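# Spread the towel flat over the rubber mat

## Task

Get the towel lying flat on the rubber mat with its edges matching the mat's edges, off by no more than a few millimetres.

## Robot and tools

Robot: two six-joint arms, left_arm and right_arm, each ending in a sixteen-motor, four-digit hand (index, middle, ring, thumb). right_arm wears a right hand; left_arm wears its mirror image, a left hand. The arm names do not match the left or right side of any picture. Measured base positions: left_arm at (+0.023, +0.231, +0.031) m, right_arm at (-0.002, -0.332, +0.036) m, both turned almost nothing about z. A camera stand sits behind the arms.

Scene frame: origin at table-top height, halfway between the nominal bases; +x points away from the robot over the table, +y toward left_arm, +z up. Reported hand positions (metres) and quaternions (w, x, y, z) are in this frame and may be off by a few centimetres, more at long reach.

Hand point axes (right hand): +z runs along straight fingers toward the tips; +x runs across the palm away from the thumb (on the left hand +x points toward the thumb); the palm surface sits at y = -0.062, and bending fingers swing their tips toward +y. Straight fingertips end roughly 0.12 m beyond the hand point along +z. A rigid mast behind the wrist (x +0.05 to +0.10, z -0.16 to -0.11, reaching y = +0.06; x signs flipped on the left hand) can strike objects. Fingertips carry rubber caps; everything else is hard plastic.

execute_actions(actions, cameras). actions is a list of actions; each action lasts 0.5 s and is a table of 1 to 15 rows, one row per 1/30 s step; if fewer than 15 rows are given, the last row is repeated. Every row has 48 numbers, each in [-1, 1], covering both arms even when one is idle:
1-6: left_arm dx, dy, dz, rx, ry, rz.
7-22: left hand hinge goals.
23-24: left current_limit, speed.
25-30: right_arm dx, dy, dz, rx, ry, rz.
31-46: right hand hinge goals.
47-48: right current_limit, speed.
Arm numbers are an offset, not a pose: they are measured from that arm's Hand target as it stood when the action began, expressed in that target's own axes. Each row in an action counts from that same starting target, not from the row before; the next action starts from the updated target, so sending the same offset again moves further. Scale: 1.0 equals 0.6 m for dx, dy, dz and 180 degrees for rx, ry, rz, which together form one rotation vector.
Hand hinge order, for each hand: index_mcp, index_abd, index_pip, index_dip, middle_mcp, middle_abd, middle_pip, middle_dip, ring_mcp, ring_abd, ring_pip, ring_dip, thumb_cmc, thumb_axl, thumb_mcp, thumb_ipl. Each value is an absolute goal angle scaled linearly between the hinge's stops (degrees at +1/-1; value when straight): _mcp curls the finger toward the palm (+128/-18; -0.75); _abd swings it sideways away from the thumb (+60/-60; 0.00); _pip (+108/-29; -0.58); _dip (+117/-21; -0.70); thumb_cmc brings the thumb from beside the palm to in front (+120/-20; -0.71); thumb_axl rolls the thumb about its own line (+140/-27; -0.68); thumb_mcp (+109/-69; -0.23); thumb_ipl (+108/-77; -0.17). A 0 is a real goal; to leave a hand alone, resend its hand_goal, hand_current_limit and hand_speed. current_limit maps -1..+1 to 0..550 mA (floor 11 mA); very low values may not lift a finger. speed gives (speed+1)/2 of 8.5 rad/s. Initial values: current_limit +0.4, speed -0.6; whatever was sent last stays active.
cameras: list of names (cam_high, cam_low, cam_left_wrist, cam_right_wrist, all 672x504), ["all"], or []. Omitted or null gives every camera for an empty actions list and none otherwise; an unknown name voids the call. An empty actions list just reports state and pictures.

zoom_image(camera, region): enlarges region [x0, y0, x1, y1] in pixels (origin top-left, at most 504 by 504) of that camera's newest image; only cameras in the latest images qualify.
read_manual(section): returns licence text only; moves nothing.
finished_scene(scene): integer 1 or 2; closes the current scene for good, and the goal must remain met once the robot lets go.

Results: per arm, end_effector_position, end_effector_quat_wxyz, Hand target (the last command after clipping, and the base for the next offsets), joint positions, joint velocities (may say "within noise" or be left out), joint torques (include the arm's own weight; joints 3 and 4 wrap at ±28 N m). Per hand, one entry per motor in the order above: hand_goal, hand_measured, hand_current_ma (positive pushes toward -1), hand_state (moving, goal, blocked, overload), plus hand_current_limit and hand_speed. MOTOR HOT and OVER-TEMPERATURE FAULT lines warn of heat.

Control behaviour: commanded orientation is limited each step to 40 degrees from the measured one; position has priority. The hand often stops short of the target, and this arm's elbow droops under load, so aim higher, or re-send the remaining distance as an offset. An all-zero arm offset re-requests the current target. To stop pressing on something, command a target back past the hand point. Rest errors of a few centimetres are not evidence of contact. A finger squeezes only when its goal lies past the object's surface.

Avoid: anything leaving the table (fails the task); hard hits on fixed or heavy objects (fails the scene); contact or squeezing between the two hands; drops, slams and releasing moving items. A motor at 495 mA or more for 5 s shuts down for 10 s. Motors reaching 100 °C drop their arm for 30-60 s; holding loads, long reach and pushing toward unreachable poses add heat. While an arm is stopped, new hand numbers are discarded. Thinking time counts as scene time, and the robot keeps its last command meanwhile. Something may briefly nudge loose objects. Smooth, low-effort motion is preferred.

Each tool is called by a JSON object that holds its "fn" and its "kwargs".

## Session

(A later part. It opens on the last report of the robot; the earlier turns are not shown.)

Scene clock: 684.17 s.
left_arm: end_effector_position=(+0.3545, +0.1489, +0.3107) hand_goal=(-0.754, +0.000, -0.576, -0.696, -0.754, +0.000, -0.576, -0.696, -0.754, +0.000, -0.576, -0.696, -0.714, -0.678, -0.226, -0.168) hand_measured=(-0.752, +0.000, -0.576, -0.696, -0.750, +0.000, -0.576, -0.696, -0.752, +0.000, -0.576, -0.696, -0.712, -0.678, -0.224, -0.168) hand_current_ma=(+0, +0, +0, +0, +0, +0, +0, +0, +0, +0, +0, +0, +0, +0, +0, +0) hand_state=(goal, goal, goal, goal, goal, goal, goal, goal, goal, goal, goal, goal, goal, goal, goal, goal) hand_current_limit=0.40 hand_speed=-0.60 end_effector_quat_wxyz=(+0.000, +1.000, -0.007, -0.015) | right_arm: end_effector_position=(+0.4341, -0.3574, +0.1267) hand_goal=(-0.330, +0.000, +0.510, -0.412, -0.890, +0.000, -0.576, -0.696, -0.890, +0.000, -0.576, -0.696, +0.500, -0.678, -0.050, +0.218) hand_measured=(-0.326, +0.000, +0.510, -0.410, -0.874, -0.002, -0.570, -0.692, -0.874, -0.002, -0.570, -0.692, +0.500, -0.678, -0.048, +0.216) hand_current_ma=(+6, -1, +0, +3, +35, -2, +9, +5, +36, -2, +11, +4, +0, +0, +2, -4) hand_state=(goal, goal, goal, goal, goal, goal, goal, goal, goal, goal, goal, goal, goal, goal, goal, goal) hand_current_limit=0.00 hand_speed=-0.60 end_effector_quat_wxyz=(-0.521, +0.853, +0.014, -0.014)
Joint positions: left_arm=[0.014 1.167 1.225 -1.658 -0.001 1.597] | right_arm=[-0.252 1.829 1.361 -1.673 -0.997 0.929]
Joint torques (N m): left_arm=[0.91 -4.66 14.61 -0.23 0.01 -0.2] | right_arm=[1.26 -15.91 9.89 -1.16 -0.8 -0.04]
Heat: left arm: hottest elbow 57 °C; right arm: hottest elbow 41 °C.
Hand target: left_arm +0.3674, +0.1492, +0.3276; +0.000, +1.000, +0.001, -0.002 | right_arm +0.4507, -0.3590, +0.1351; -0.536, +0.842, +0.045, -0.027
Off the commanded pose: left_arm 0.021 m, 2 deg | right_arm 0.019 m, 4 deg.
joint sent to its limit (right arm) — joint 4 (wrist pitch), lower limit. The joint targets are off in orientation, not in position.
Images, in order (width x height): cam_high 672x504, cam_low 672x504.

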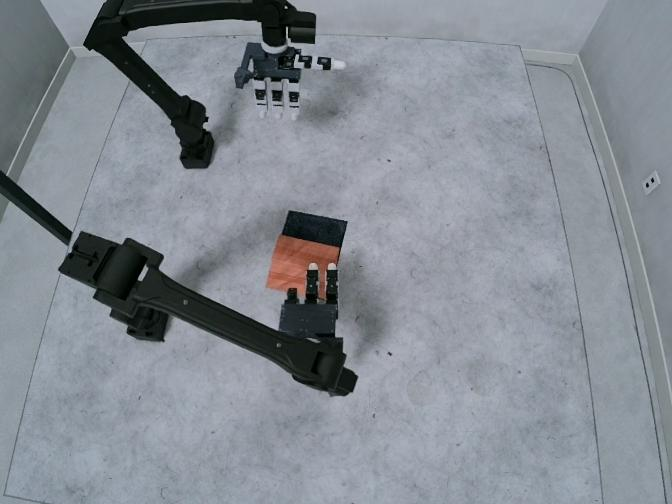

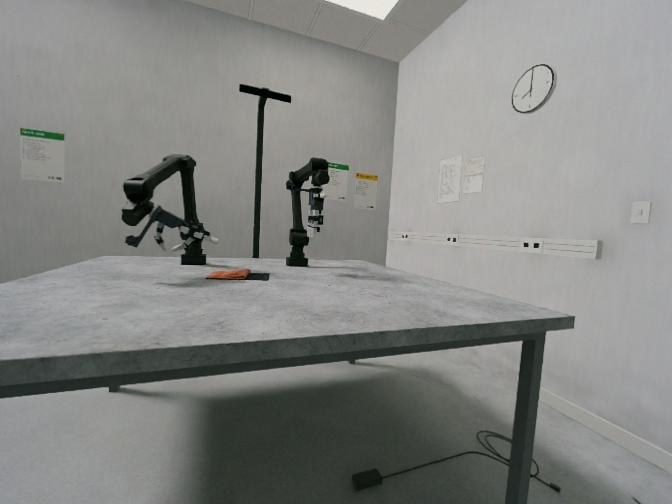

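{"fn": "execute_actions", "kwargs": {"actions": [[[0,0,0,0,0,0,-0.754,0,-0.576,-0.696,-0.754,0,-0.576,-0.696,-0.754,0,-0.576,-0.696,-0.714,-0.678,-0.226,-0.168,0.4,-0.6,0.0016,-0.0333,0.1303,0,0,0,-0.329,0,0.51,-0.412,-0.89,0,-0.576,-0.696,-0.89,0,-0.576,-0.696,0.5,-0.678,-0.05,0.218,0,-0.6]],[[0,0,0,0,0,0,-0.754,0,-0.576,-0.696,-0.754,0,-0.576,-0.696,-0.754,0,-0.576,-0.696,-0.714,-0.678,-0.226,-0.168,0.4,-0.6,0.0016,-0.0333,0.1303,0,0,0,-0.329,0,0.51,-0.412,-0.89,0,-0.576,-0.696,-0.89,0,-0.576,-0.696,0.5,-0.678,-0.05,0.218,0,-0.6]],[[0,0,0,0,0,0,-0.754,0,-0.576,-0.696,-0.754,0,-0.576,-0.696,-0.754,0,-0.576,-0.696,-0.714,-0.678,-0.226,-0.168,0.4,-0.6,0.0016,-0.0333,0.1303,0,0,0,-0.329,0,0.51,-0.412,-0.89,0,-0.576,-0.696,-0.89,0,-0.576,-0.696,0.5,-0.678,-0.05,0.218,0,-0.6]]], "cameras": ["cam_high","cam_right_wrist"]}}

{"fn": "zoom_image", "kwargs": {"camera": "cam_high", "region": [250, 195, 370, 315]}}

{"fn": "zoom_image", "kwargs": {"camera": "cam_right_wrist", "region": [300, 0, 672, 280]}}

Scene clock: 699.20 s.
left_arm: end_effector_position=(+0.3545, +0.1489, +0.3107) hand_goal=(-0.754, +0.000, -0.576, -0.696, -0.754, +0.000, -0.576, -0.696, -0.754, +0.000, -0.576, -0.696, -0.714, -0.678, -0.226, -0.168) hand_measured=(-0.752, +0.000, -0.576, -0.696, -0.750, +0.000, -0.576, -0.696, -0.752, +0.000, -0.576, -0.696, -0.712, -0.678, -0.224, -0.168) hand_current_ma=(+0, +0, +0, +0, +0, +0, +0, +0, +0, +0, +0, +0, +0, +0, +0, +0) hand_state=(goal, goal, goal, goal, goal, goal, goal, goal, goal, goal, goal, goal, goal, goal, goal, goal) hand_current_limit=0.40 hand_speed=-0.60 end_effector_quat_wxyz=(+0.000, +1.000, -0.007, -0.015) | right_arm: end_effector_position=(+0.4284, -0.1178, +0.0866) hand_goal=(-0.330, +0.000, +0.510, -0.412, -0.890, +0.000, -0.576, -0.696, -0.890, +0.000, -0.576, -0.696, +0.500, -0.678, -0.050, +0.218) hand_measured=(-0.326, +0.000, +0.510, -0.410, -0.874, -0.002, -0.570, -0.692, -0.874, -0.002, -0.570, -0.692, +0.500, -0.678, -0.048, +0.216) hand_current_ma=(+6, -1, +0, +3, +35, -2, +9, +5, +36, -2, +11, +4, +0, +0, +1, -4) hand_state=(goal, goal, goal, goal, goal, goal, goal, goal, goal, goal, goal, goal, goal, goal, goal, goal) hand_current_limit=0.00 hand_speed=-0.60 end_effector_quat_wxyz=(-0.539, +0.840, +0.053, -0.040)
Joint positions: left_arm=[0.014 1.167 1.225 -1.658 -0.001 1.597] | right_arm=[0.242 1.75 1.143 -0.823 -1.137 1.735]
Joint torques (N m): left_arm=[0.85 -4.6 14.69 -0.28 0.03 -0.21] | right_arm=[-0.09 -17.73 5.97 0.99 -1.11 0.14]
Heat: left arm: hottest elbow 57 °C; right arm: hottest elbow 41 °C.
Hand target: left_arm +0.3674, +0.1492, +0.3276; +0.000, +1.000, +0.001, -0.002 | right_arm +0.4286, -0.1221, +0.0900; -0.536, +0.842, +0.045, -0.027
Off the commanded pose: left_arm 0.021 m, 2 deg | right_arm 0.006 m, 2 deg.
camera_calibration:
cam_right_wrist: T_world_to_cam=[[-0.736528, -0.402771, -0.543417, 0.341269], [-0.265047, -0.567289, 0.7797, -0.0884384], [-0.622316, 0.718302, 0.311071, 0.447317], [0, 0, 0, 1]] pos_world=[0.506286, -0.234026, 0.115259]
Images, in order (width x height): cam_high 672x504, cam_right_wrist 672x504.

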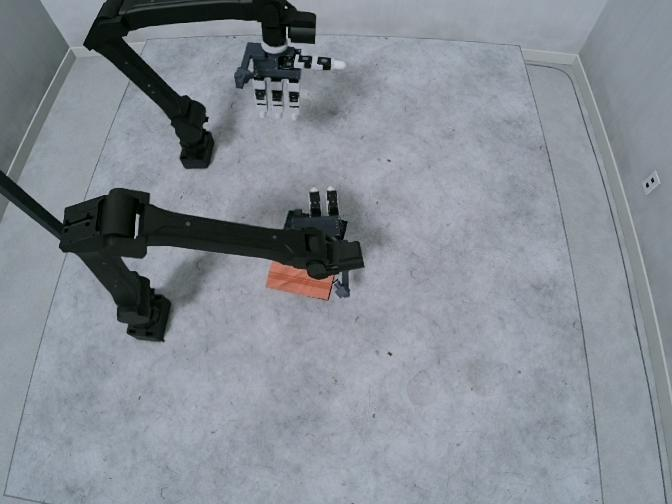

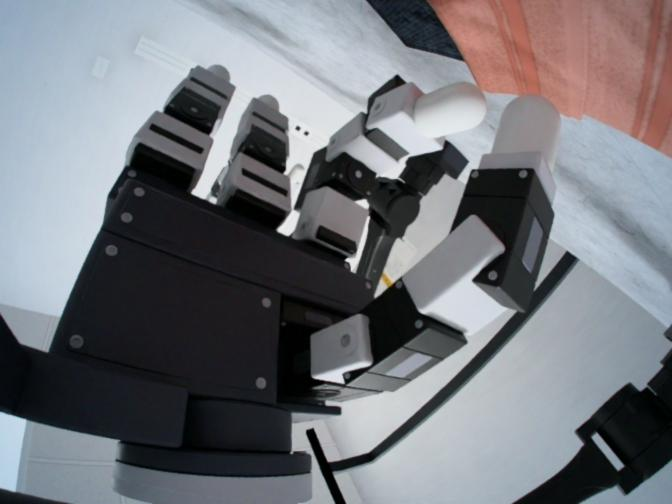

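Scaled by 4.200.

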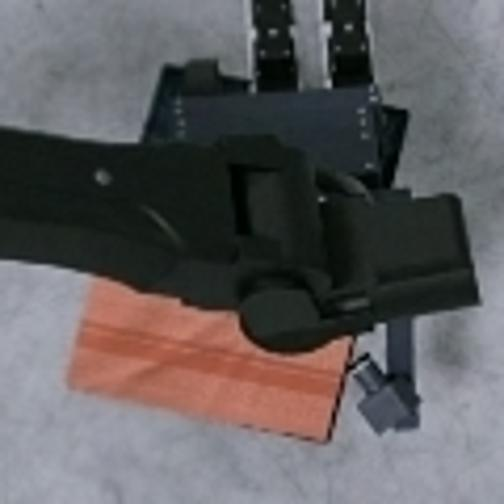

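Scaled by 1.355 from the camera's 672x504 image, which has a finer 960x720 frame.

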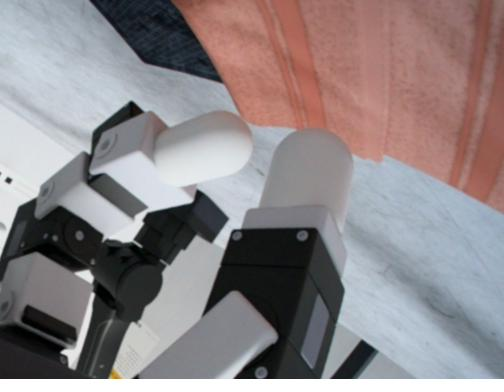

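{"fn": "execute_actions", "kwargs": {"actions": [[[0,0,0,0,0,0,-0.754,0,-0.576,-0.696,-0.754,0,-0.576,-0.696,-0.754,0,-0.576,-0.696,-0.714,-0.678,-0.226,-0.168,0.4,-0.6,0,0.0476,0.0183,0,0,0,-0.329,0,0.51,-0.412,-0.89,0,-0.576,-0.696,-0.89,0,-0.576,-0.696,0.5,-0.678,-0.05,0.218,0,-0.6]]], "cameras": ["cam_low","cam_right_wrist"]}}

{"fn": "zoom_image", "kwargs": {"camera": "cam_low", "region": [170, 220, 290, 300]}}

{"fn": "zoom_image", "kwargs": {"camera": "cam_right_wrist", "region": [360, 0, 660, 200]}}

Scene clock: 706.10 s.
left_arm: end_effector_position=(+0.3545, +0.1489, +0.3107) hand_goal=(-0.754, +0.000, -0.576, -0.696, -0.754, +0.000, -0.576, -0.696, -0.754, +0.000, -0.576, -0.696, -0.714, -0.678, -0.226, -0.168) hand_measured=(-0.752, +0.000, -0.576, -0.696, -0.750, +0.000, -0.576, -0.696, -0.752, +0.000, -0.576, -0.696, -0.712, -0.678, -0.224, -0.168) hand_current_ma=(+0, +0, +0, +0, +0, +0, +0, +0, +0, +0, +0, +0, +0, +0, +0, +0) hand_state=(goal, goal, goal, goal, goal, goal, goal, goal, goal, goal, goal, goal, goal, goal, goal, goal) hand_current_limit=0.40 hand_speed=-0.60 end_effector_quat_wxyz=(+0.000, +1.000, -0.007, -0.015) | right_arm: end_effector_position=(+0.4287, -0.1187, +0.0653) hand_goal=(-0.330, +0.000, +0.510, -0.412, -0.890, +0.000, -0.576, -0.696, -0.890, +0.000, -0.576, -0.696, +0.500, -0.678, -0.050, +0.218) hand_measured=(-0.326, +0.000, +0.510, -0.410, -0.874, -0.002, -0.570, -0.692, -0.874, -0.002, -0.570, -0.692, +0.500, -0.678, -0.048, +0.216) hand_current_ma=(+6, -1, +0, +3, +35, -2, +9, +5, +36, -2, +11, +4, +0, +0, +1, -4) hand_state=(goal, goal, goal, goal, goal, goal, goal, goal, goal, goal, goal, goal, goal, goal, goal, goal) hand_current_limit=0.00 hand_speed=-0.60 end_effector_quat_wxyz=(-0.537, +0.841, +0.055, -0.026)
Joint positions: left_arm=[0.014 1.167 1.225 -1.658 -0.001 1.597] | right_arm=[0.242 1.766 1.097 -0.716 -1.128 1.76]
Joint torques (N m): left_arm=[0.73 -4.89 14.63 -0.23 0.02 -0.19] | right_arm=[-0.38 -15.38 5.97 1.03 -1.11 0.19]
Heat: left arm: hottest elbow 57 °C; right arm: hottest elbow 41 °C.
Hand target: left_arm +0.3674, +0.1492, +0.3276; +0.000, +1.000, +0.001, -0.002 | right_arm +0.4290, -0.1242, +0.0596; -0.536, +0.842, +0.045, -0.027
Off the commanded pose: left_arm 0.021 m, 2 deg | right_arm 0.008 m, 1 deg.
camera_calibration:
cam_right_wrist: T_world_to_cam=[[-0.727332, -0.395535, -0.560838, 0.327564], [-0.291096, -0.562248, 0.774042, -0.0600723], [-0.621491, 0.726243, 0.293802, 0.456494], [0, 0, 0, 1]] pos_world=[0.504468, -0.235738, 0.0960901]
Images, in order (width x height): cam_low 672x504, cam_right_wrist 672x504.

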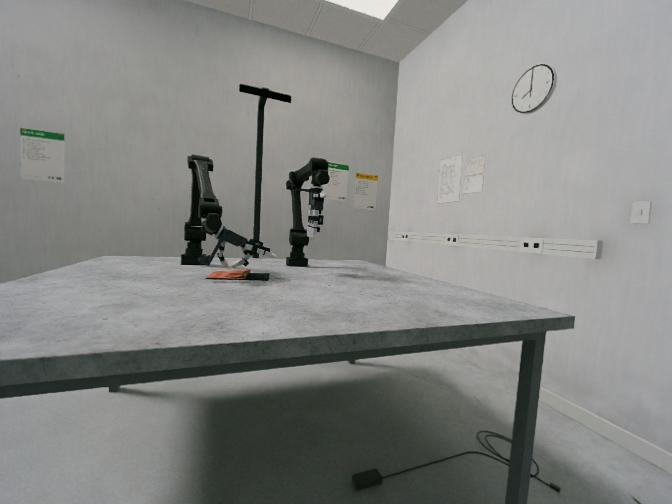

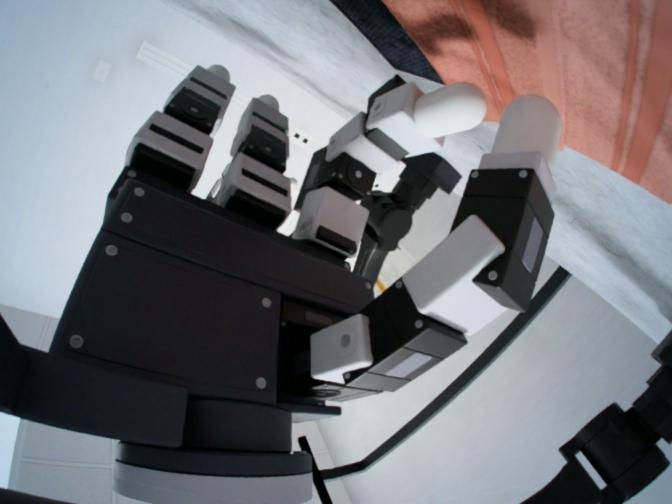

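Scaled by 4.200.

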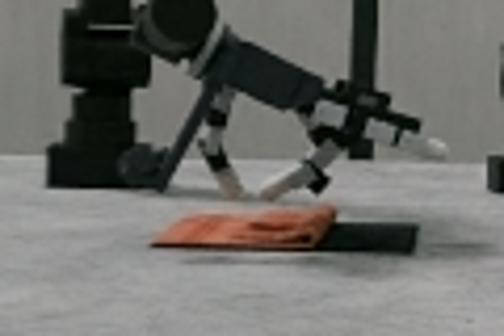

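Scaled by 1.680 from the camera's 672x504 image, which has a finer 960x720 frame.

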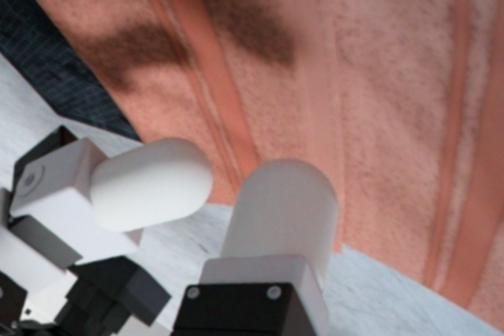

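{"fn": "execute_actions", "kwargs": {"actions": [[[0,0,0,0,0,0,-0.754,0,-0.576,-0.696,-0.754,0,-0.576,-0.696,-0.754,0,-0.576,-0.696,-0.714,-0.678,-0.226,-0.168,0.4,-0.6,-0.0035,0.0291,-0.023,0,0,0,-0.329,0,0.51,-0.412,-0.89,0,-0.576,-0.696,-0.89,0,-0.576,-0.696,0.5,-0.678,-0.05,0.218,0,-0.6]]], "cameras": ["cam_low","cam_right_wrist"]}}

{"fn": "zoom_image", "kwargs": {"camera": "cam_low", "region": [170, 220, 290, 300]}}

{"fn": "zoom_image", "kwargs": {"camera": "cam_right_wrist", "region": [360, 0, 660, 200]}}

Scene clock: 721.63 s.
left_arm: end_effector_position=(+0.3545, +0.1489, +0.3107) hand_goal=(-0.754, +0.000, -0.576, -0.696, -0.754, +0.000, -0.576, -0.696, -0.754, +0.000, -0.576, -0.696, -0.714, -0.678, -0.226, -0.168) hand_measured=(-0.752, +0.000, -0.576, -0.696, -0.750, +0.000, -0.576, -0.696, -0.752, +0.000, -0.576, -0.696, -0.712, -0.678, -0.224, -0.168) hand_current_ma=(+0, +0, +0, +0, +0, +0, +0, +0, +0, +0, +0, +0, +0, +0, +0, +0) hand_state=(goal, goal, goal, goal, goal, goal, goal, goal, goal, goal, goal, goal, goal, goal, goal, goal) hand_current_limit=0.40 hand_speed=-0.60 end_effector_quat_wxyz=(+0.000, +1.000, -0.007, -0.015) | right_arm: end_effector_position=(+0.4324, -0.1413, +0.0557) hand_goal=(-0.330, +0.000, +0.510, -0.412, -0.890, +0.000, -0.576, -0.696, -0.890, +0.000, -0.576, -0.696, +0.500, -0.678, -0.050, +0.218) hand_measured=(-0.326, +0.000, +0.510, -0.410, -0.874, -0.002, -0.570, -0.692, -0.874, -0.002, -0.570, -0.692, +0.500, -0.678, -0.048, +0.216) hand_current_ma=(+6, -1, +0, +3, +35, -2, +9, +5, +36, -2, +11, +4, +0, +0, +1, -4) hand_state=(goal, goal, goal, goal, goal, goal, goal, goal, goal, goal, goal, goal, goal, goal, goal, goal) hand_current_limit=0.00 hand_speed=-0.60 end_effector_quat_wxyz=(-0.536, +0.843, +0.049, -0.021)
Joint positions: left_arm=[0.014 1.167 1.225 -1.658 -0.001 1.597] | right_arm=[0.195 1.784 1.097 -0.763 -1.128 1.686]
Joint torques (N m): left_arm=[0.56 -4.66 14.67 -0.21 0.01 -0.19] | right_arm=[0.15 -15.21 5.9 0.2 -1.34 0]
Heat: left arm: hottest elbow 57 °C; right arm: hottest elbow 40 °C.
Hand target: left_arm +0.3674, +0.1492, +0.3276; +0.000, +1.000, +0.001, -0.002 | right_arm +0.4291, -0.1443, +0.0497; -0.536, +0.843, +0.045, -0.027
Off the commanded pose: left_arm 0.021 m, 2 deg | right_arm 0.008 m, 1 deg.
camera_calibration:
cam_right_wrist: T_world_to_cam=[[-0.732491, -0.386106, -0.560695, 0.31945], [-0.301691, -0.554218, 0.775774, -0.0587508], [-0.610278, 0.737404, 0.289475, 0.474958], [0, 0, 0, 1]] pos_world=[0.506126, -0.259455, 0.0872031]
Images, in order (width x height): cam_low 672x504, cam_right_wrist 672x504.

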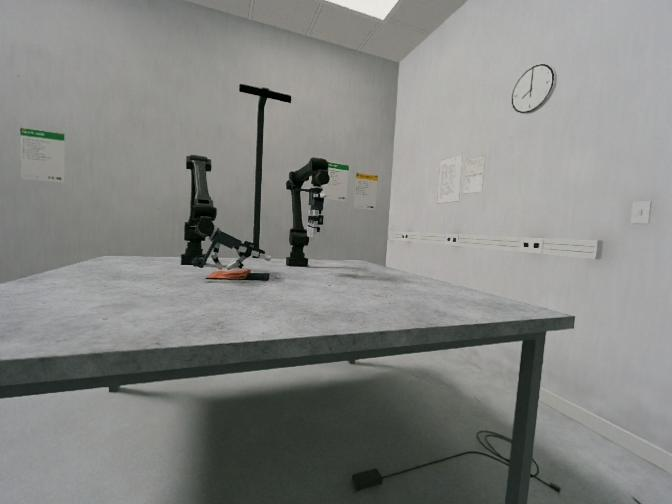

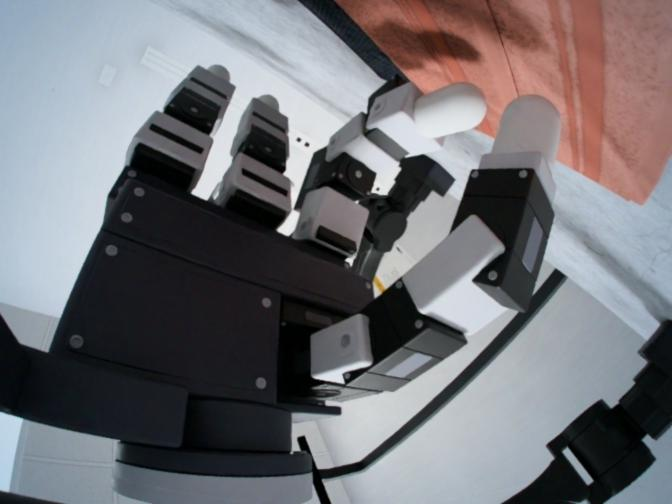

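Scaled by 4.200.

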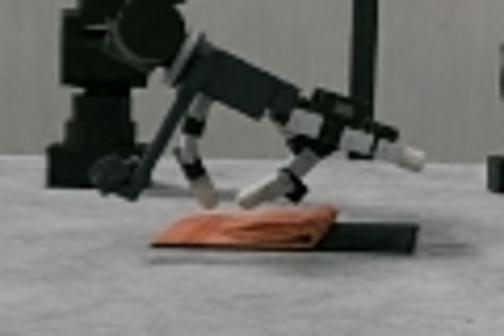

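Scaled by 1.680 from the camera's 672x504 image, which has a finer 960x720 frame.

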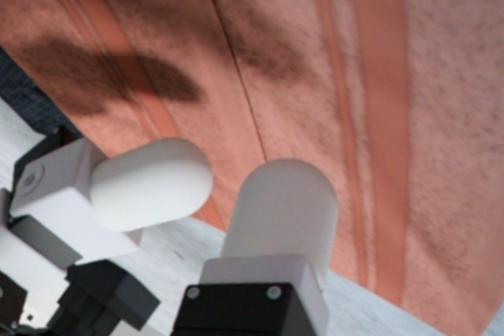

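{"fn": "execute_actions", "kwargs": {"actions": [[[0,0,0,0,0,0,-0.754,0,-0.576,-0.696,-0.754,0,-0.576,-0.696,-0.754,0,-0.576,-0.696,-0.714,-0.678,-0.226,-0.168,0.4,-0.6,0.0037,-0.0147,0.0364,0,0,0,-0.329,0,0.51,-0.412,-0.89,0,-0.576,-0.696,-0.89,0,-0.576,-0.696,0.5,-0.678,-0.05,0.218,0,-0.6]],[[0,0,0,0,0,0,-0.754,0,-0.576,-0.696,-0.754,0,-0.576,-0.696,-0.754,0,-0.576,-0.696,-0.714,-0.678,-0.226,-0.168,0.4,-0.6,0,0.015,0.007,0,0,0,-0.329,0,0.51,-0.412,-0.89,0,-0.576,-0.696,-0.89,0,-0.576,-0.696,0.5,-0.678,-0.05,0.218,0,-0.6]]], "cameras": ["cam_low","cam_right_wrist"]}}

{"fn": "zoom_image", "kwargs": {"camera": "cam_low", "region": [170, 220, 290, 300]}}

{"fn": "zoom_image", "kwargs": {"camera": "cam_right_wrist", "region": [360, 0, 660, 200]}}

Scene clock: 732.00 s.
left_arm: end_effector_position=(+0.3545, +0.1489, +0.3107) hand_goal=(-0.754, +0.000, -0.576, -0.696, -0.754, +0.000, -0.576, -0.696, -0.754, +0.000, -0.576, -0.696, -0.714, -0.678, -0.226, -0.168) hand_measured=(-0.752, +0.000, -0.576, -0.696, -0.750, +0.000, -0.576, -0.696, -0.752, +0.000, -0.576, -0.696, -0.712, -0.678, -0.224, -0.168) hand_current_ma=(+0, +0, +0, +0, +0, +0, +0, +0, +0, +0, +0, +0, +0, +0, +0, +0) hand_state=(goal, goal, goal, goal, goal, goal, goal, goal, goal, goal, goal, goal, goal, goal, goal, goal) hand_current_limit=0.40 hand_speed=-0.60 end_effector_quat_wxyz=(+0.000, +1.000, -0.007, -0.015) | right_arm: end_effector_position=(+0.4328, -0.1231, +0.0447) hand_goal=(-0.330, +0.000, +0.510, -0.412, -0.890, +0.000, -0.576, -0.696, -0.890, +0.000, -0.576, -0.696, +0.500, -0.678, -0.050, +0.218) hand_measured=(-0.326, +0.000, +0.510, -0.410, -0.874, -0.002, -0.570, -0.692, -0.874, -0.002, -0.570, -0.692, +0.500, -0.678, -0.048, +0.216) hand_current_ma=(+6, -1, +0, +3, +35, -2, +9, +5, +36, -2, +11, +4, +0, +0, +1, -4) hand_state=(goal, goal, goal, goal, goal, goal, goal, goal, goal, goal, goal, goal, goal, goal, goal, goal) hand_current_limit=0.00 hand_speed=-0.60 end_effector_quat_wxyz=(-0.538, +0.842, +0.048, -0.021)
Joint positions: left_arm=[0.014 1.167 1.225 -1.658 -0.001 1.597] | right_arm=[0.231 1.801 1.079 -0.646 -1.127 1.777]
Joint torques (N m): left_arm=[0.85 -4.6 14.6 -0.29 0.02 -0.19] | right_arm=[1.14 -15.44 5.74 1.07 -1.1 0.17]
Heat: left arm: hottest elbow 57 °C; right arm: hottest elbow 40 °C.
Hand target: left_arm +0.3674, +0.1492, +0.3276; +0.000, +1.000, +0.001, -0.002 | right_arm +0.4289, -0.1207, +0.0385; -0.536, +0.842, +0.045, -0.027
Off the commanded pose: left_arm 0.021 m, 2 deg | right_arm 0.008 m, 1 deg.
camera_calibration:
cam_right_wrist: T_world_to_cam=[[-0.733864, -0.381857, -0.561808, 0.321798], [-0.302494, -0.556816, 0.773597, -0.0398206], [-0.608228, 0.737659, 0.293118, 0.463986], [0, 0, 0, 1]] pos_world=[0.506319, -0.241556, 0.0755909]
Images, in order (width x height): cam_low 672x504, cam_right_wrist 672x504.

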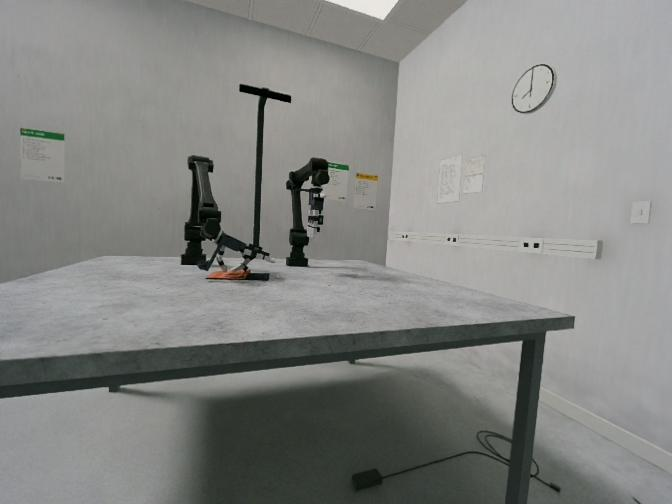

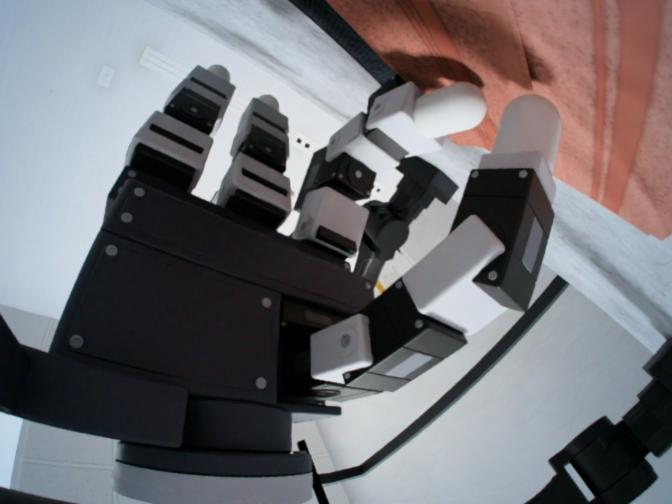

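Scaled by 4.200.

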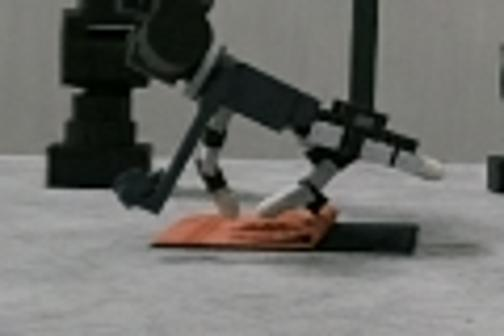

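Scaled by 1.680 from the camera's 672x504 image, which has a finer 960x720 frame.

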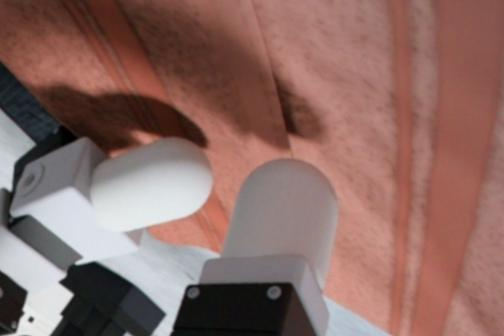

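{"fn": "execute_actions", "kwargs": {"actions": [[[0,0,0,0,0,0,-0.754,0,-0.576,-0.696,-0.754,0,-0.576,-0.696,-0.754,0,-0.576,-0.696,-0.714,-0.678,-0.226,-0.168,0.4,-0.6,0.0016,-0.01,0.0131,0,0,0,-0.329,0,0.51,-0.412,-0.89,0,-0.576,-0.696,-0.89,0,-0.576,-0.696,0.5,-0.678,-0.05,0.218,0,-0.6]],[[0,0,0,0,0,0,-0.754,0,-0.576,-0.696,-0.754,0,-0.576,-0.696,-0.754,0,-0.576,-0.696,-0.714,-0.678,-0.226,-0.168,0.4,-0.6,0,0.015,0.007,0,0,0,-0.329,0,0.51,-0.412,-0.89,0,-0.576,-0.696,-0.89,0,-0.576,-0.696,0.5,-0.678,-0.05,0.218,0,-0.6]]], "cameras": ["cam_low","cam_right_wrist"]}}

{"fn": "zoom_image", "kwargs": {"camera": "cam_low", "region": [170, 220, 290, 300]}}

{"fn": "zoom_image", "kwargs": {"camera": "cam_right_wrist", "region": [360, 0, 660, 200]}}

Scene clock: 738.70 s.
left_arm: end_effector_position=(+0.3545, +0.1489, +0.3107) hand_goal=(-0.754, +0.000, -0.576, -0.696, -0.754, +0.000, -0.576, -0.696, -0.754, +0.000, -0.576, -0.696, -0.714, -0.678, -0.226, -0.168) hand_measured=(-0.752, +0.000, -0.576, -0.696, -0.750, +0.000, -0.576, -0.696, -0.752, +0.000, -0.576, -0.696, -0.712, -0.678, -0.224, -0.168) hand_current_ma=(+0, +0, +0, +0, +0, +0, +0, +0, +0, +0, +0, +0, +0, +0, +0, +0) hand_state=(goal, goal, goal, goal, goal, goal, goal, goal, goal, goal, goal, goal, goal, goal, goal, goal) hand_current_limit=0.40 hand_speed=-0.60 end_effector_quat_wxyz=(+0.000, +1.000, -0.007, -0.015) | right_arm: end_effector_position=(+0.4348, -0.1149, +0.0394) hand_goal=(-0.330, +0.000, +0.510, -0.412, -0.890, +0.000, -0.576, -0.696, -0.890, +0.000, -0.576, -0.696, +0.500, -0.678, -0.050, +0.218) hand_measured=(-0.326, +0.000, +0.514, -0.408, -0.874, -0.002, -0.570, -0.692, -0.874, -0.002, -0.570, -0.692, +0.500, -0.678, -0.048, +0.216) hand_current_ma=(+6, -1, +6, +4, +35, -2, +9, +5, +36, -2, +11, +4, +0, +0, +1, -3) hand_state=(goal, goal, goal, goal, goal, goal, goal, goal, goal, goal, goal, goal, goal, goal, goal, goal) hand_current_limit=0.00 hand_speed=-0.60 end_effector_quat_wxyz=(-0.538, +0.841, +0.046, -0.018)
Joint positions: left_arm=[0.014 1.167 1.225 -1.658 -0.001 1.597] | right_arm=[0.247 1.81 1.072 -0.584 -1.123 1.824]
Joint torques (N m): left_arm=[0.62 -5.01 14.63 -0.21 0.03 -0.2] | right_arm=[1.44 -15.09 5.57 1.18 -1.06 0.13]
Heat: left arm: hottest elbow 57 °C; right arm: hottest elbow 40 °C.
Hand target: left_arm +0.3674, +0.1492, +0.3276; +0.000, +1.000, +0.001, -0.002 | right_arm +0.4286, -0.1109, +0.0304; -0.536, +0.842, +0.045, -0.027
Off the commanded pose: left_arm 0.021 m, 2 deg | right_arm 0.011 m, 1 deg.
camera_calibration:
cam_right_wrist: T_world_to_cam=[[-0.734208, -0.377156, -0.564528, 0.324206], [-0.307691, -0.556361, 0.771874, -0.0281233], [-0.605198, 0.740416, 0.292437, 0.459727], [0, 0, 0, 1]] pos_world=[0.507607, -0.23376, 0.0702897]
Images, in order (width x height): cam_low 672x504, cam_right_wrist 672x504.

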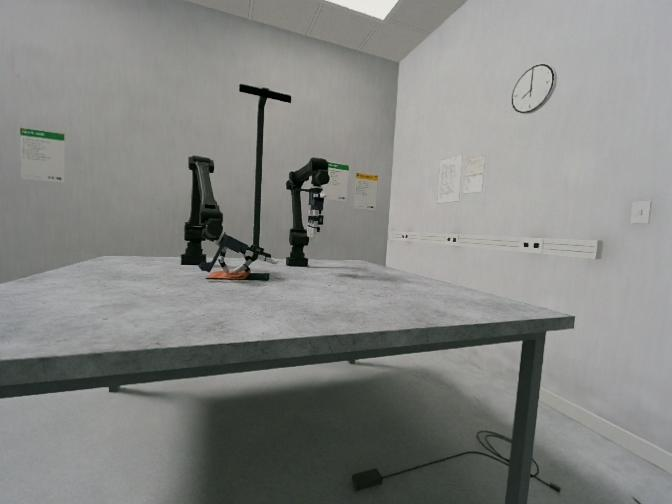

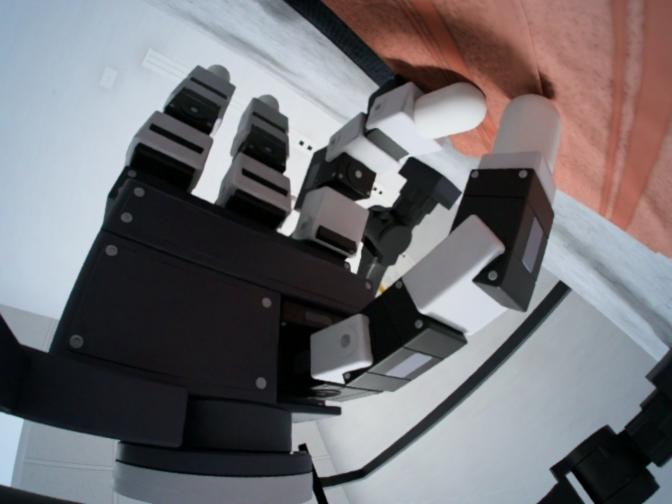

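Scaled by 4.200.

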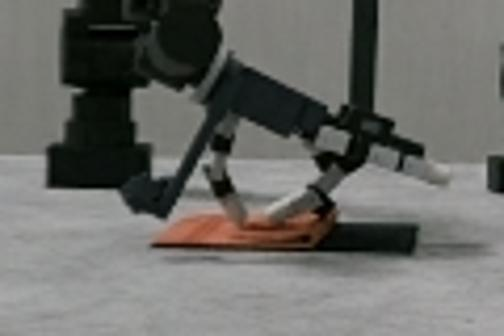

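Scaled by 1.680 from the camera's 672x504 image, which has a finer 960x720 frame.

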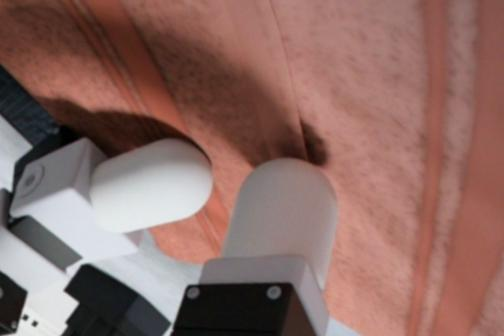

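{"fn": "execute_actions", "kwargs": {"actions": [[[0,0,0,0,0,0,-0.754,0,-0.576,-0.696,-0.754,0,-0.576,-0.696,-0.754,0,-0.576,-0.696,-0.714,-0.678,-0.226,-0.168,0.4,-0.6,0.0016,-0.0163,0.0063,0,0,0,-0.329,0,0.51,-0.412,-0.89,0,-0.576,-0.696,-0.89,0,-0.576,-0.696,0.5,-0.678,-0.05,0.218,0,-0.6]],[[0,0,0,0,0,0,-0.754,0,-0.576,-0.696,-0.754,0,-0.576,-0.696,-0.754,0,-0.576,-0.696,-0.714,-0.678,-0.226,-0.168,0.4,-0.6,0,0.025,0.012,0,0,0,-0.329,0,0.51,-0.412,-0.89,0,-0.576,-0.696,-0.89,0,-0.576,-0.696,0.5,-0.678,-0.05,0.218,0,-0.6]]], "cameras": ["cam_low","cam_right_wrist"]}}

{"fn": "zoom_image", "kwargs": {"camera": "cam_right_wrist", "region": [360, 0, 660, 200]}}

Scene clock: 745.57 s.
left_arm: end_effector_position=(+0.3545, +0.1489, +0.3107) hand_goal=(-0.754, +0.000, -0.576, -0.696, -0.754, +0.000, -0.576, -0.696, -0.754, +0.000, -0.576, -0.696, -0.714, -0.678, -0.226, -0.168) hand_measured=(-0.752, +0.000, -0.576, -0.696, -0.750, +0.000, -0.576, -0.696, -0.752, +0.000, -0.576, -0.696, -0.712, -0.678, -0.224, -0.168) hand_current_ma=(+0, +0, +0, +0, +0, +0, +0, +0, +0, +0, +0, +0, +0, +0, +0, +0) hand_state=(goal, goal, goal, goal, goal, goal, goal, goal, goal, goal, goal, goal, goal, goal, goal, goal) hand_current_limit=0.40 hand_speed=-0.60 end_effector_quat_wxyz=(+0.000, +1.000, -0.007, -0.015) | right_arm: end_effector_position=(+0.4352, -0.1075, +0.0377) hand_goal=(-0.330, +0.000, +0.510, -0.412, -0.890, +0.000, -0.576, -0.696, -0.890, +0.000, -0.576, -0.696, +0.500, -0.678, -0.050, +0.218) hand_measured=(-0.320, -0.002, +0.522, -0.404, -0.874, -0.002, -0.570, -0.692, -0.874, -0.002, -0.570, -0.692, +0.498, -0.678, -0.052, +0.218) hand_current_ma=(+20, -2, +23, +14, +35, -2, +9, +5, +36, -2, +11, +4, -2, +0, -5, -1) hand_state=(goal, goal, goal, goal, goal, goal, goal, goal, goal, goal, goal, goal, goal, goal, goal, goal) hand_current_limit=0.00 hand_speed=-0.60 end_effector_quat_wxyz=(-0.539, +0.841, +0.039, -0.020)
Joint positions: left_arm=[0.014 1.167 1.225 -1.658 -0.001 1.597] | right_arm=[0.261 1.814 1.068 -0.536 -1.119 1.879]
Joint torques (N m): left_arm=[0.62 -4.66 14.69 -0.31 0.03 -0.2] | right_arm=[1.61 -14.1 5.31 1.61 -1.03 -0.06]
Heat: left arm: hottest elbow 57 °C; right arm: hottest elbow 40 °C.
Hand target: left_arm +0.3674, +0.1492, +0.3276; +0.000, +1.000, +0.001, -0.002 | right_arm +0.4288, -0.1031, +0.0211; -0.536, +0.842, +0.045, -0.027
Off the commanded pose: left_arm 0.021 m, 2 deg | right_arm 0.018 m, 1 deg.
camera_calibration:
cam_right_wrist: T_world_to_cam=[[-0.743788, -0.369085, -0.557275, 0.331138], [-0.305417, -0.553941, 0.774513, -0.023541], [-0.594559, 0.746275, 0.299289, 0.4507], [0, 0, 0, 1]] pos_world=[0.507074, -0.227168, 0.067878]
Images, in order (width x height): cam_low 672x504, cam_right_wrist 672x504.

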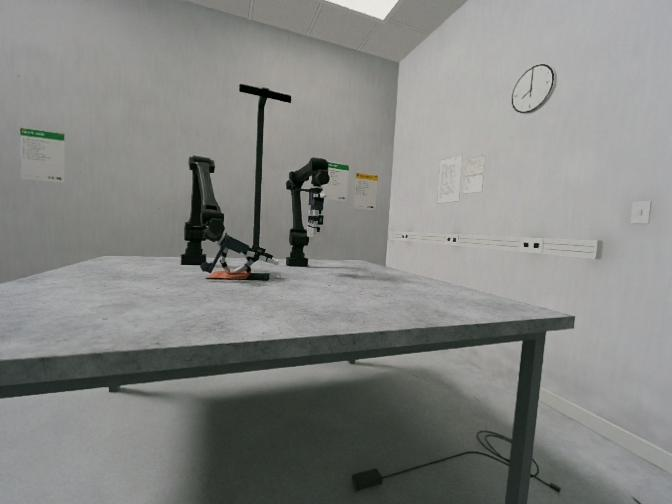

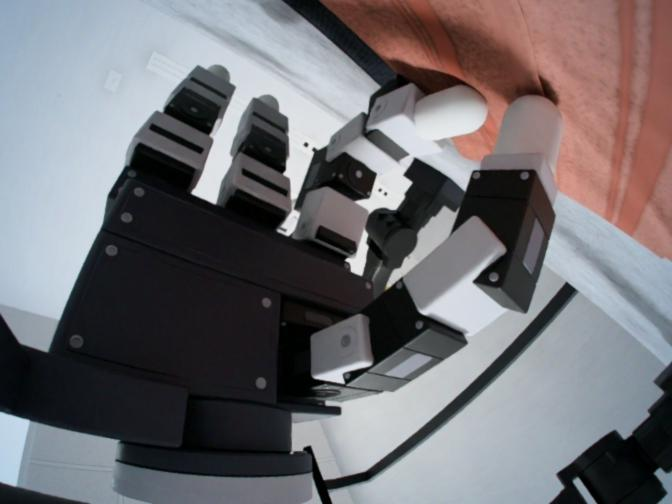

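Scaled by 1.680 from the camera's 672x504 image, which has a finer 960x720 frame.

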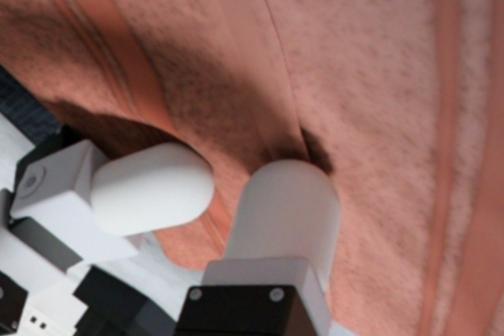

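{"fn": "execute_actions", "kwargs": {"actions": [[[0,0,0,0,0,0,-0.754,0,-0.576,-0.696,-0.754,0,-0.576,-0.696,-0.754,0,-0.576,-0.696,-0.714,-0.678,-0.226,-0.168,0.4,-0.6,0,0,0,0,0,0,-0.329,0,0.51,-0.412,-0.89,0,-0.576,-0.696,-0.89,0,-0.576,-0.696,0.5,-0.678,0.12,0.02,0,-0.8]],[[0,0,0,0,0,0,-0.754,0,-0.576,-0.696,-0.754,0,-0.576,-0.696,-0.754,0,-0.576,-0.696,-0.714,-0.678,-0.226,-0.168,0.4,-0.6,0,0,0,0,0,0,-0.329,0,0.51,-0.412,-0.89,0,-0.576,-0.696,-0.89,0,-0.576,-0.696,0.5,-0.678,0.2,-0.07,0,-0.8]]], "cameras": ["cam_low","cam_right_wrist"]}}

{"fn": "zoom_image", "kwargs": {"camera": "cam_right_wrist", "region": [360, 0, 660, 200]}}

Scene clock: 752.47 s.
left_arm: end_effector_position=(+0.3545, +0.1489, +0.3107) hand_goal=(-0.754, +0.000, -0.576, -0.696, -0.754, +0.000, -0.576, -0.696, -0.754, +0.000, -0.576, -0.696, -0.714, -0.678, -0.226, -0.168) hand_measured=(-0.752, +0.000, -0.576, -0.696, -0.750, +0.000, -0.576, -0.696, -0.752, +0.000, -0.576, -0.696, -0.712, -0.678, -0.224, -0.168) hand_current_ma=(+0, +0, +0, +0, +0, +0, +0, +0, +0, +0, +0, +0, +0, +0, +0, +0) hand_state=(goal, goal, goal, goal, goal, goal, goal, goal, goal, goal, goal, goal, goal, goal, goal, goal) hand_current_limit=0.40 hand_speed=-0.60 end_effector_quat_wxyz=(+0.000, +1.000, -0.007, -0.015) | right_arm: end_effector_position=(+0.4351, -0.1074, +0.0393) hand_goal=(-0.330, +0.000, +0.510, -0.412, -0.890, +0.000, -0.576, -0.696, -0.890, +0.000, -0.576, -0.696, +0.500, -0.678, +0.200, -0.070) hand_measured=(-0.320, -0.002, +0.512, -0.408, -0.874, -0.002, -0.570, -0.692, -0.874, -0.002, -0.570, -0.692, +0.496, -0.678, +0.138, -0.078) hand_current_ma=(+18, -2, +2, +5, +35, -2, +9, +5, +36, -2, +11, +4, -6, +0, -265, -17) hand_state=(goal, goal, goal, goal, goal, goal, goal, goal, goal, goal, goal, goal, goal, goal, blocked, goal) hand_current_limit=0.00 hand_speed=-0.80 end_effector_quat_wxyz=(-0.539, +0.841, +0.037, -0.020)
Joint positions: left_arm=[0.014 1.167 1.225 -1.658 -0.001 1.597] | right_arm=[0.261 1.811 1.068 -0.534 -1.119 1.889]
Joint torques (N m): left_arm=[0.67 -4.6 14.57 -0.28 0 -0.21] | right_arm=[1.55 -13.86 5.33 1.57 -1.03 -0.13]
Heat: left arm: hottest elbow 57 °C; right arm: hottest elbow 40 °C.
Hand target: left_arm +0.3674, +0.1492, +0.3276; +0.000, +1.000, +0.001, -0.002 | right_arm +0.4288, -0.1031, +0.0212; -0.536, +0.842, +0.045, -0.027
Off the commanded pose: left_arm 0.021 m, 2 deg | right_arm 0.020 m, 1 deg.
camera_calibration:
cam_right_wrist: T_world_to_cam=[[-0.747269, -0.366103, -0.554579, 0.333715], [-0.304583, -0.553031, 0.775491, -0.0249337], [-0.590609, 0.748415, 0.301754, 0.448489], [0, 0, 0, 1]] pos_world=[0.506662, -0.227271, 0.0690739]
Images, in order (width x height): cam_low 672x504, cam_right_wrist 672x504.

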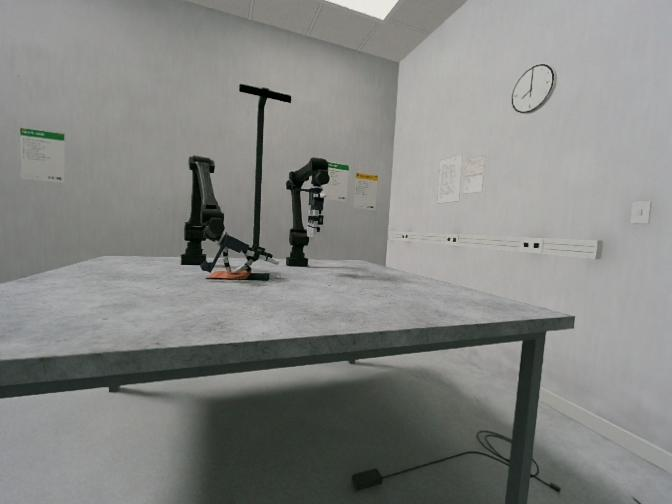

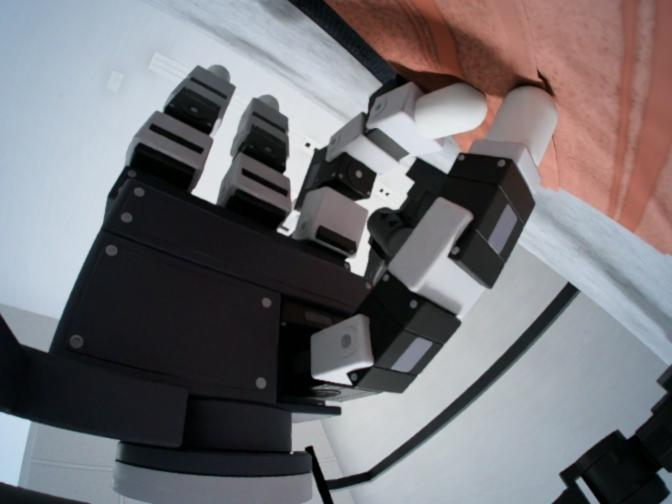

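Scaled by 1.680 from the camera's 672x504 image, which has a finer 960x720 frame.

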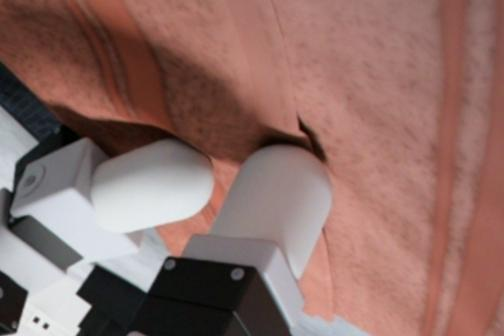

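{"fn": "execute_actions", "kwargs": {"actions": [[[0,0,0,0,0,0,-0.754,0,-0.576,-0.696,-0.754,0,-0.576,-0.696,-0.754,0,-0.576,-0.696,-0.714,-0.678,-0.226,-0.168,0.4,-0.6,0,-0.0076,-0.0035,0,0,0,-0.329,0,0.51,-0.412,-0.89,0,-0.576,-0.696,-0.89,0,-0.576,-0.696,0.5,-0.678,0.25,-0.12,0.4,-0.8]],[[0,0,0,0,0,0,-0.754,0,-0.576,-0.696,-0.754,0,-0.576,-0.696,-0.754,0,-0.576,-0.696,-0.714,-0.678,-0.226,-0.168,0.4,-0.6,0,0,0,0,0,0,-0.329,0,0.51,-0.412,-0.89,0,-0.576,-0.696,-0.89,0,-0.576,-0.696,0.5,-0.678,0.34,-0.168,0.4,-0.8]]], "cameras": ["cam_low","cam_right_wrist"]}}

{"fn": "zoom_image", "kwargs": {"camera": "cam_right_wrist", "region": [360, 0, 660, 200]}}

{"fn": "zoom_image", "kwargs": {"camera": "cam_low", "region": [170, 220, 290, 300]}}

Scene clock: 759.93 s.
left_arm: end_effector_position=(+0.3545, +0.1489, +0.3107) hand_goal=(-0.754, +0.000, -0.576, -0.696, -0.754, +0.000, -0.576, -0.696, -0.754, +0.000, -0.576, -0.696, -0.714, -0.678, -0.226, -0.168) hand_measured=(-0.752, +0.000, -0.576, -0.696, -0.750, +0.000, -0.576, -0.696, -0.752, +0.000, -0.576, -0.696, -0.712, -0.678, -0.224, -0.168) hand_current_ma=(+0, +0, +0, +0, +0, +0, +0, +0, +0, +0, +0, +0, +0, +0, +0, +0) hand_state=(goal, goal, goal, goal, goal, goal, goal, goal, goal, goal, goal, goal, goal, goal, goal, goal) hand_current_limit=0.40 hand_speed=-0.60 end_effector_quat_wxyz=(+0.000, +1.000, -0.007, -0.015) | right_arm: end_effector_position=(+0.4353, -0.1074, +0.0396) hand_goal=(-0.330, +0.000, +0.510, -0.412, -0.890, +0.000, -0.576, -0.696, -0.890, +0.000, -0.576, -0.696, +0.500, -0.678, +0.340, -0.168) hand_measured=(-0.334, +0.000, +0.512, -0.408, -0.874, -0.002, -0.570, -0.692, -0.874, -0.002, -0.570, -0.692, +0.496, -0.680, +0.276, -0.180) hand_current_ma=(-6, -1, +3, +4, +35, -2, +9, +5, +36, -2, +11, +4, -7, -2, -279, -34) hand_state=(goal, goal, goal, goal, goal, goal, goal, goal, goal, goal, goal, goal, goal, goal, blocked, goal) hand_current_limit=0.40 hand_speed=-0.80 end_effector_quat_wxyz=(-0.539, +0.841, +0.037, -0.020)
Joint positions: left_arm=[0.014 1.167 1.225 -1.658 -0.001 1.597] | right_arm=[0.261 1.81 1.068 -0.534 -1.119 1.887]
Joint torques (N m): left_arm=[0.62 -4.37 14.58 -0.17 0.02 -0.18] | right_arm=[1.67 -14.51 5.55 1.07 -1.05 -0.11]
Heat: left arm: hottest elbow 58 °C; right arm: hottest elbow 40 °C.
Hand target: left_arm +0.3674, +0.1492, +0.3276; +0.000, +1.000, +0.001, -0.002 | right_arm +0.4287, -0.1031, +0.0261; -0.536, +0.843, +0.045, -0.027
Off the commanded pose: left_arm 0.021 m, 2 deg | right_arm 0.016 m, 1 deg.
camera_calibration:
cam_right_wrist: T_world_to_cam=[[-0.746121, -0.366449, -0.555894, 0.333576], [-0.305798, -0.553037, 0.775008, -0.0246132], [-0.591431, 0.748241, 0.300573, 0.448916], [0, 0, 0, 1]] pos_world=[0.506864, -0.227271, 0.0695759]
Images, in order (width x height): cam_low 672x504, cam_right_wrist 672x504.

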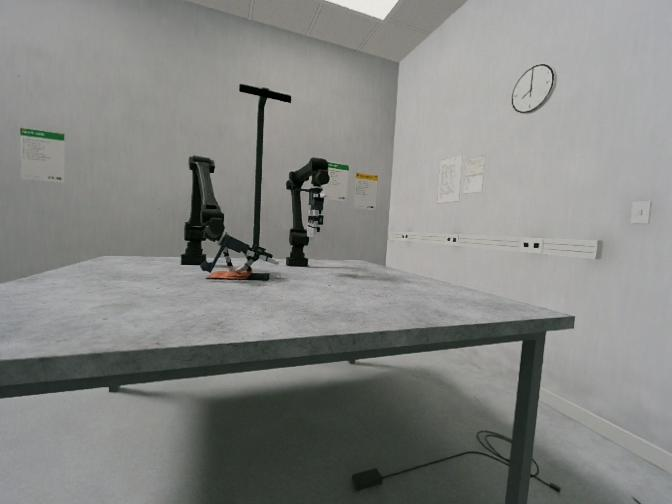

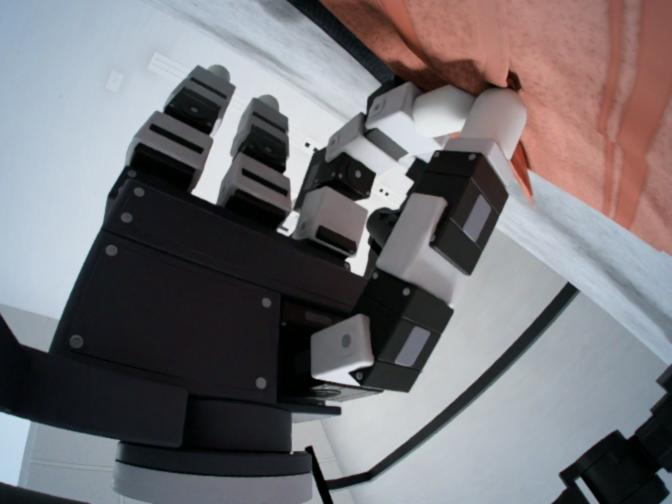

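Scaled by 1.680 from the camera's 672x504 image, which has a finer 960x720 frame.

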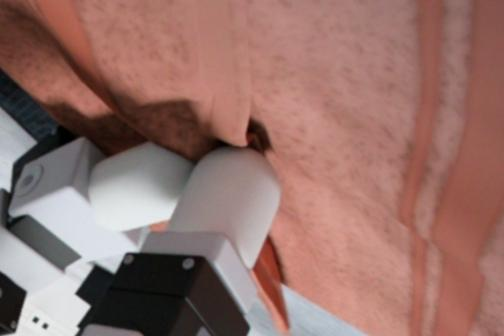

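Scaled by 4.200.

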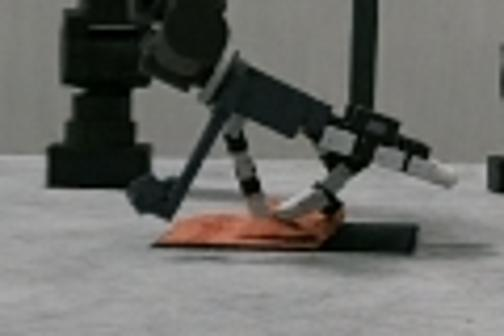

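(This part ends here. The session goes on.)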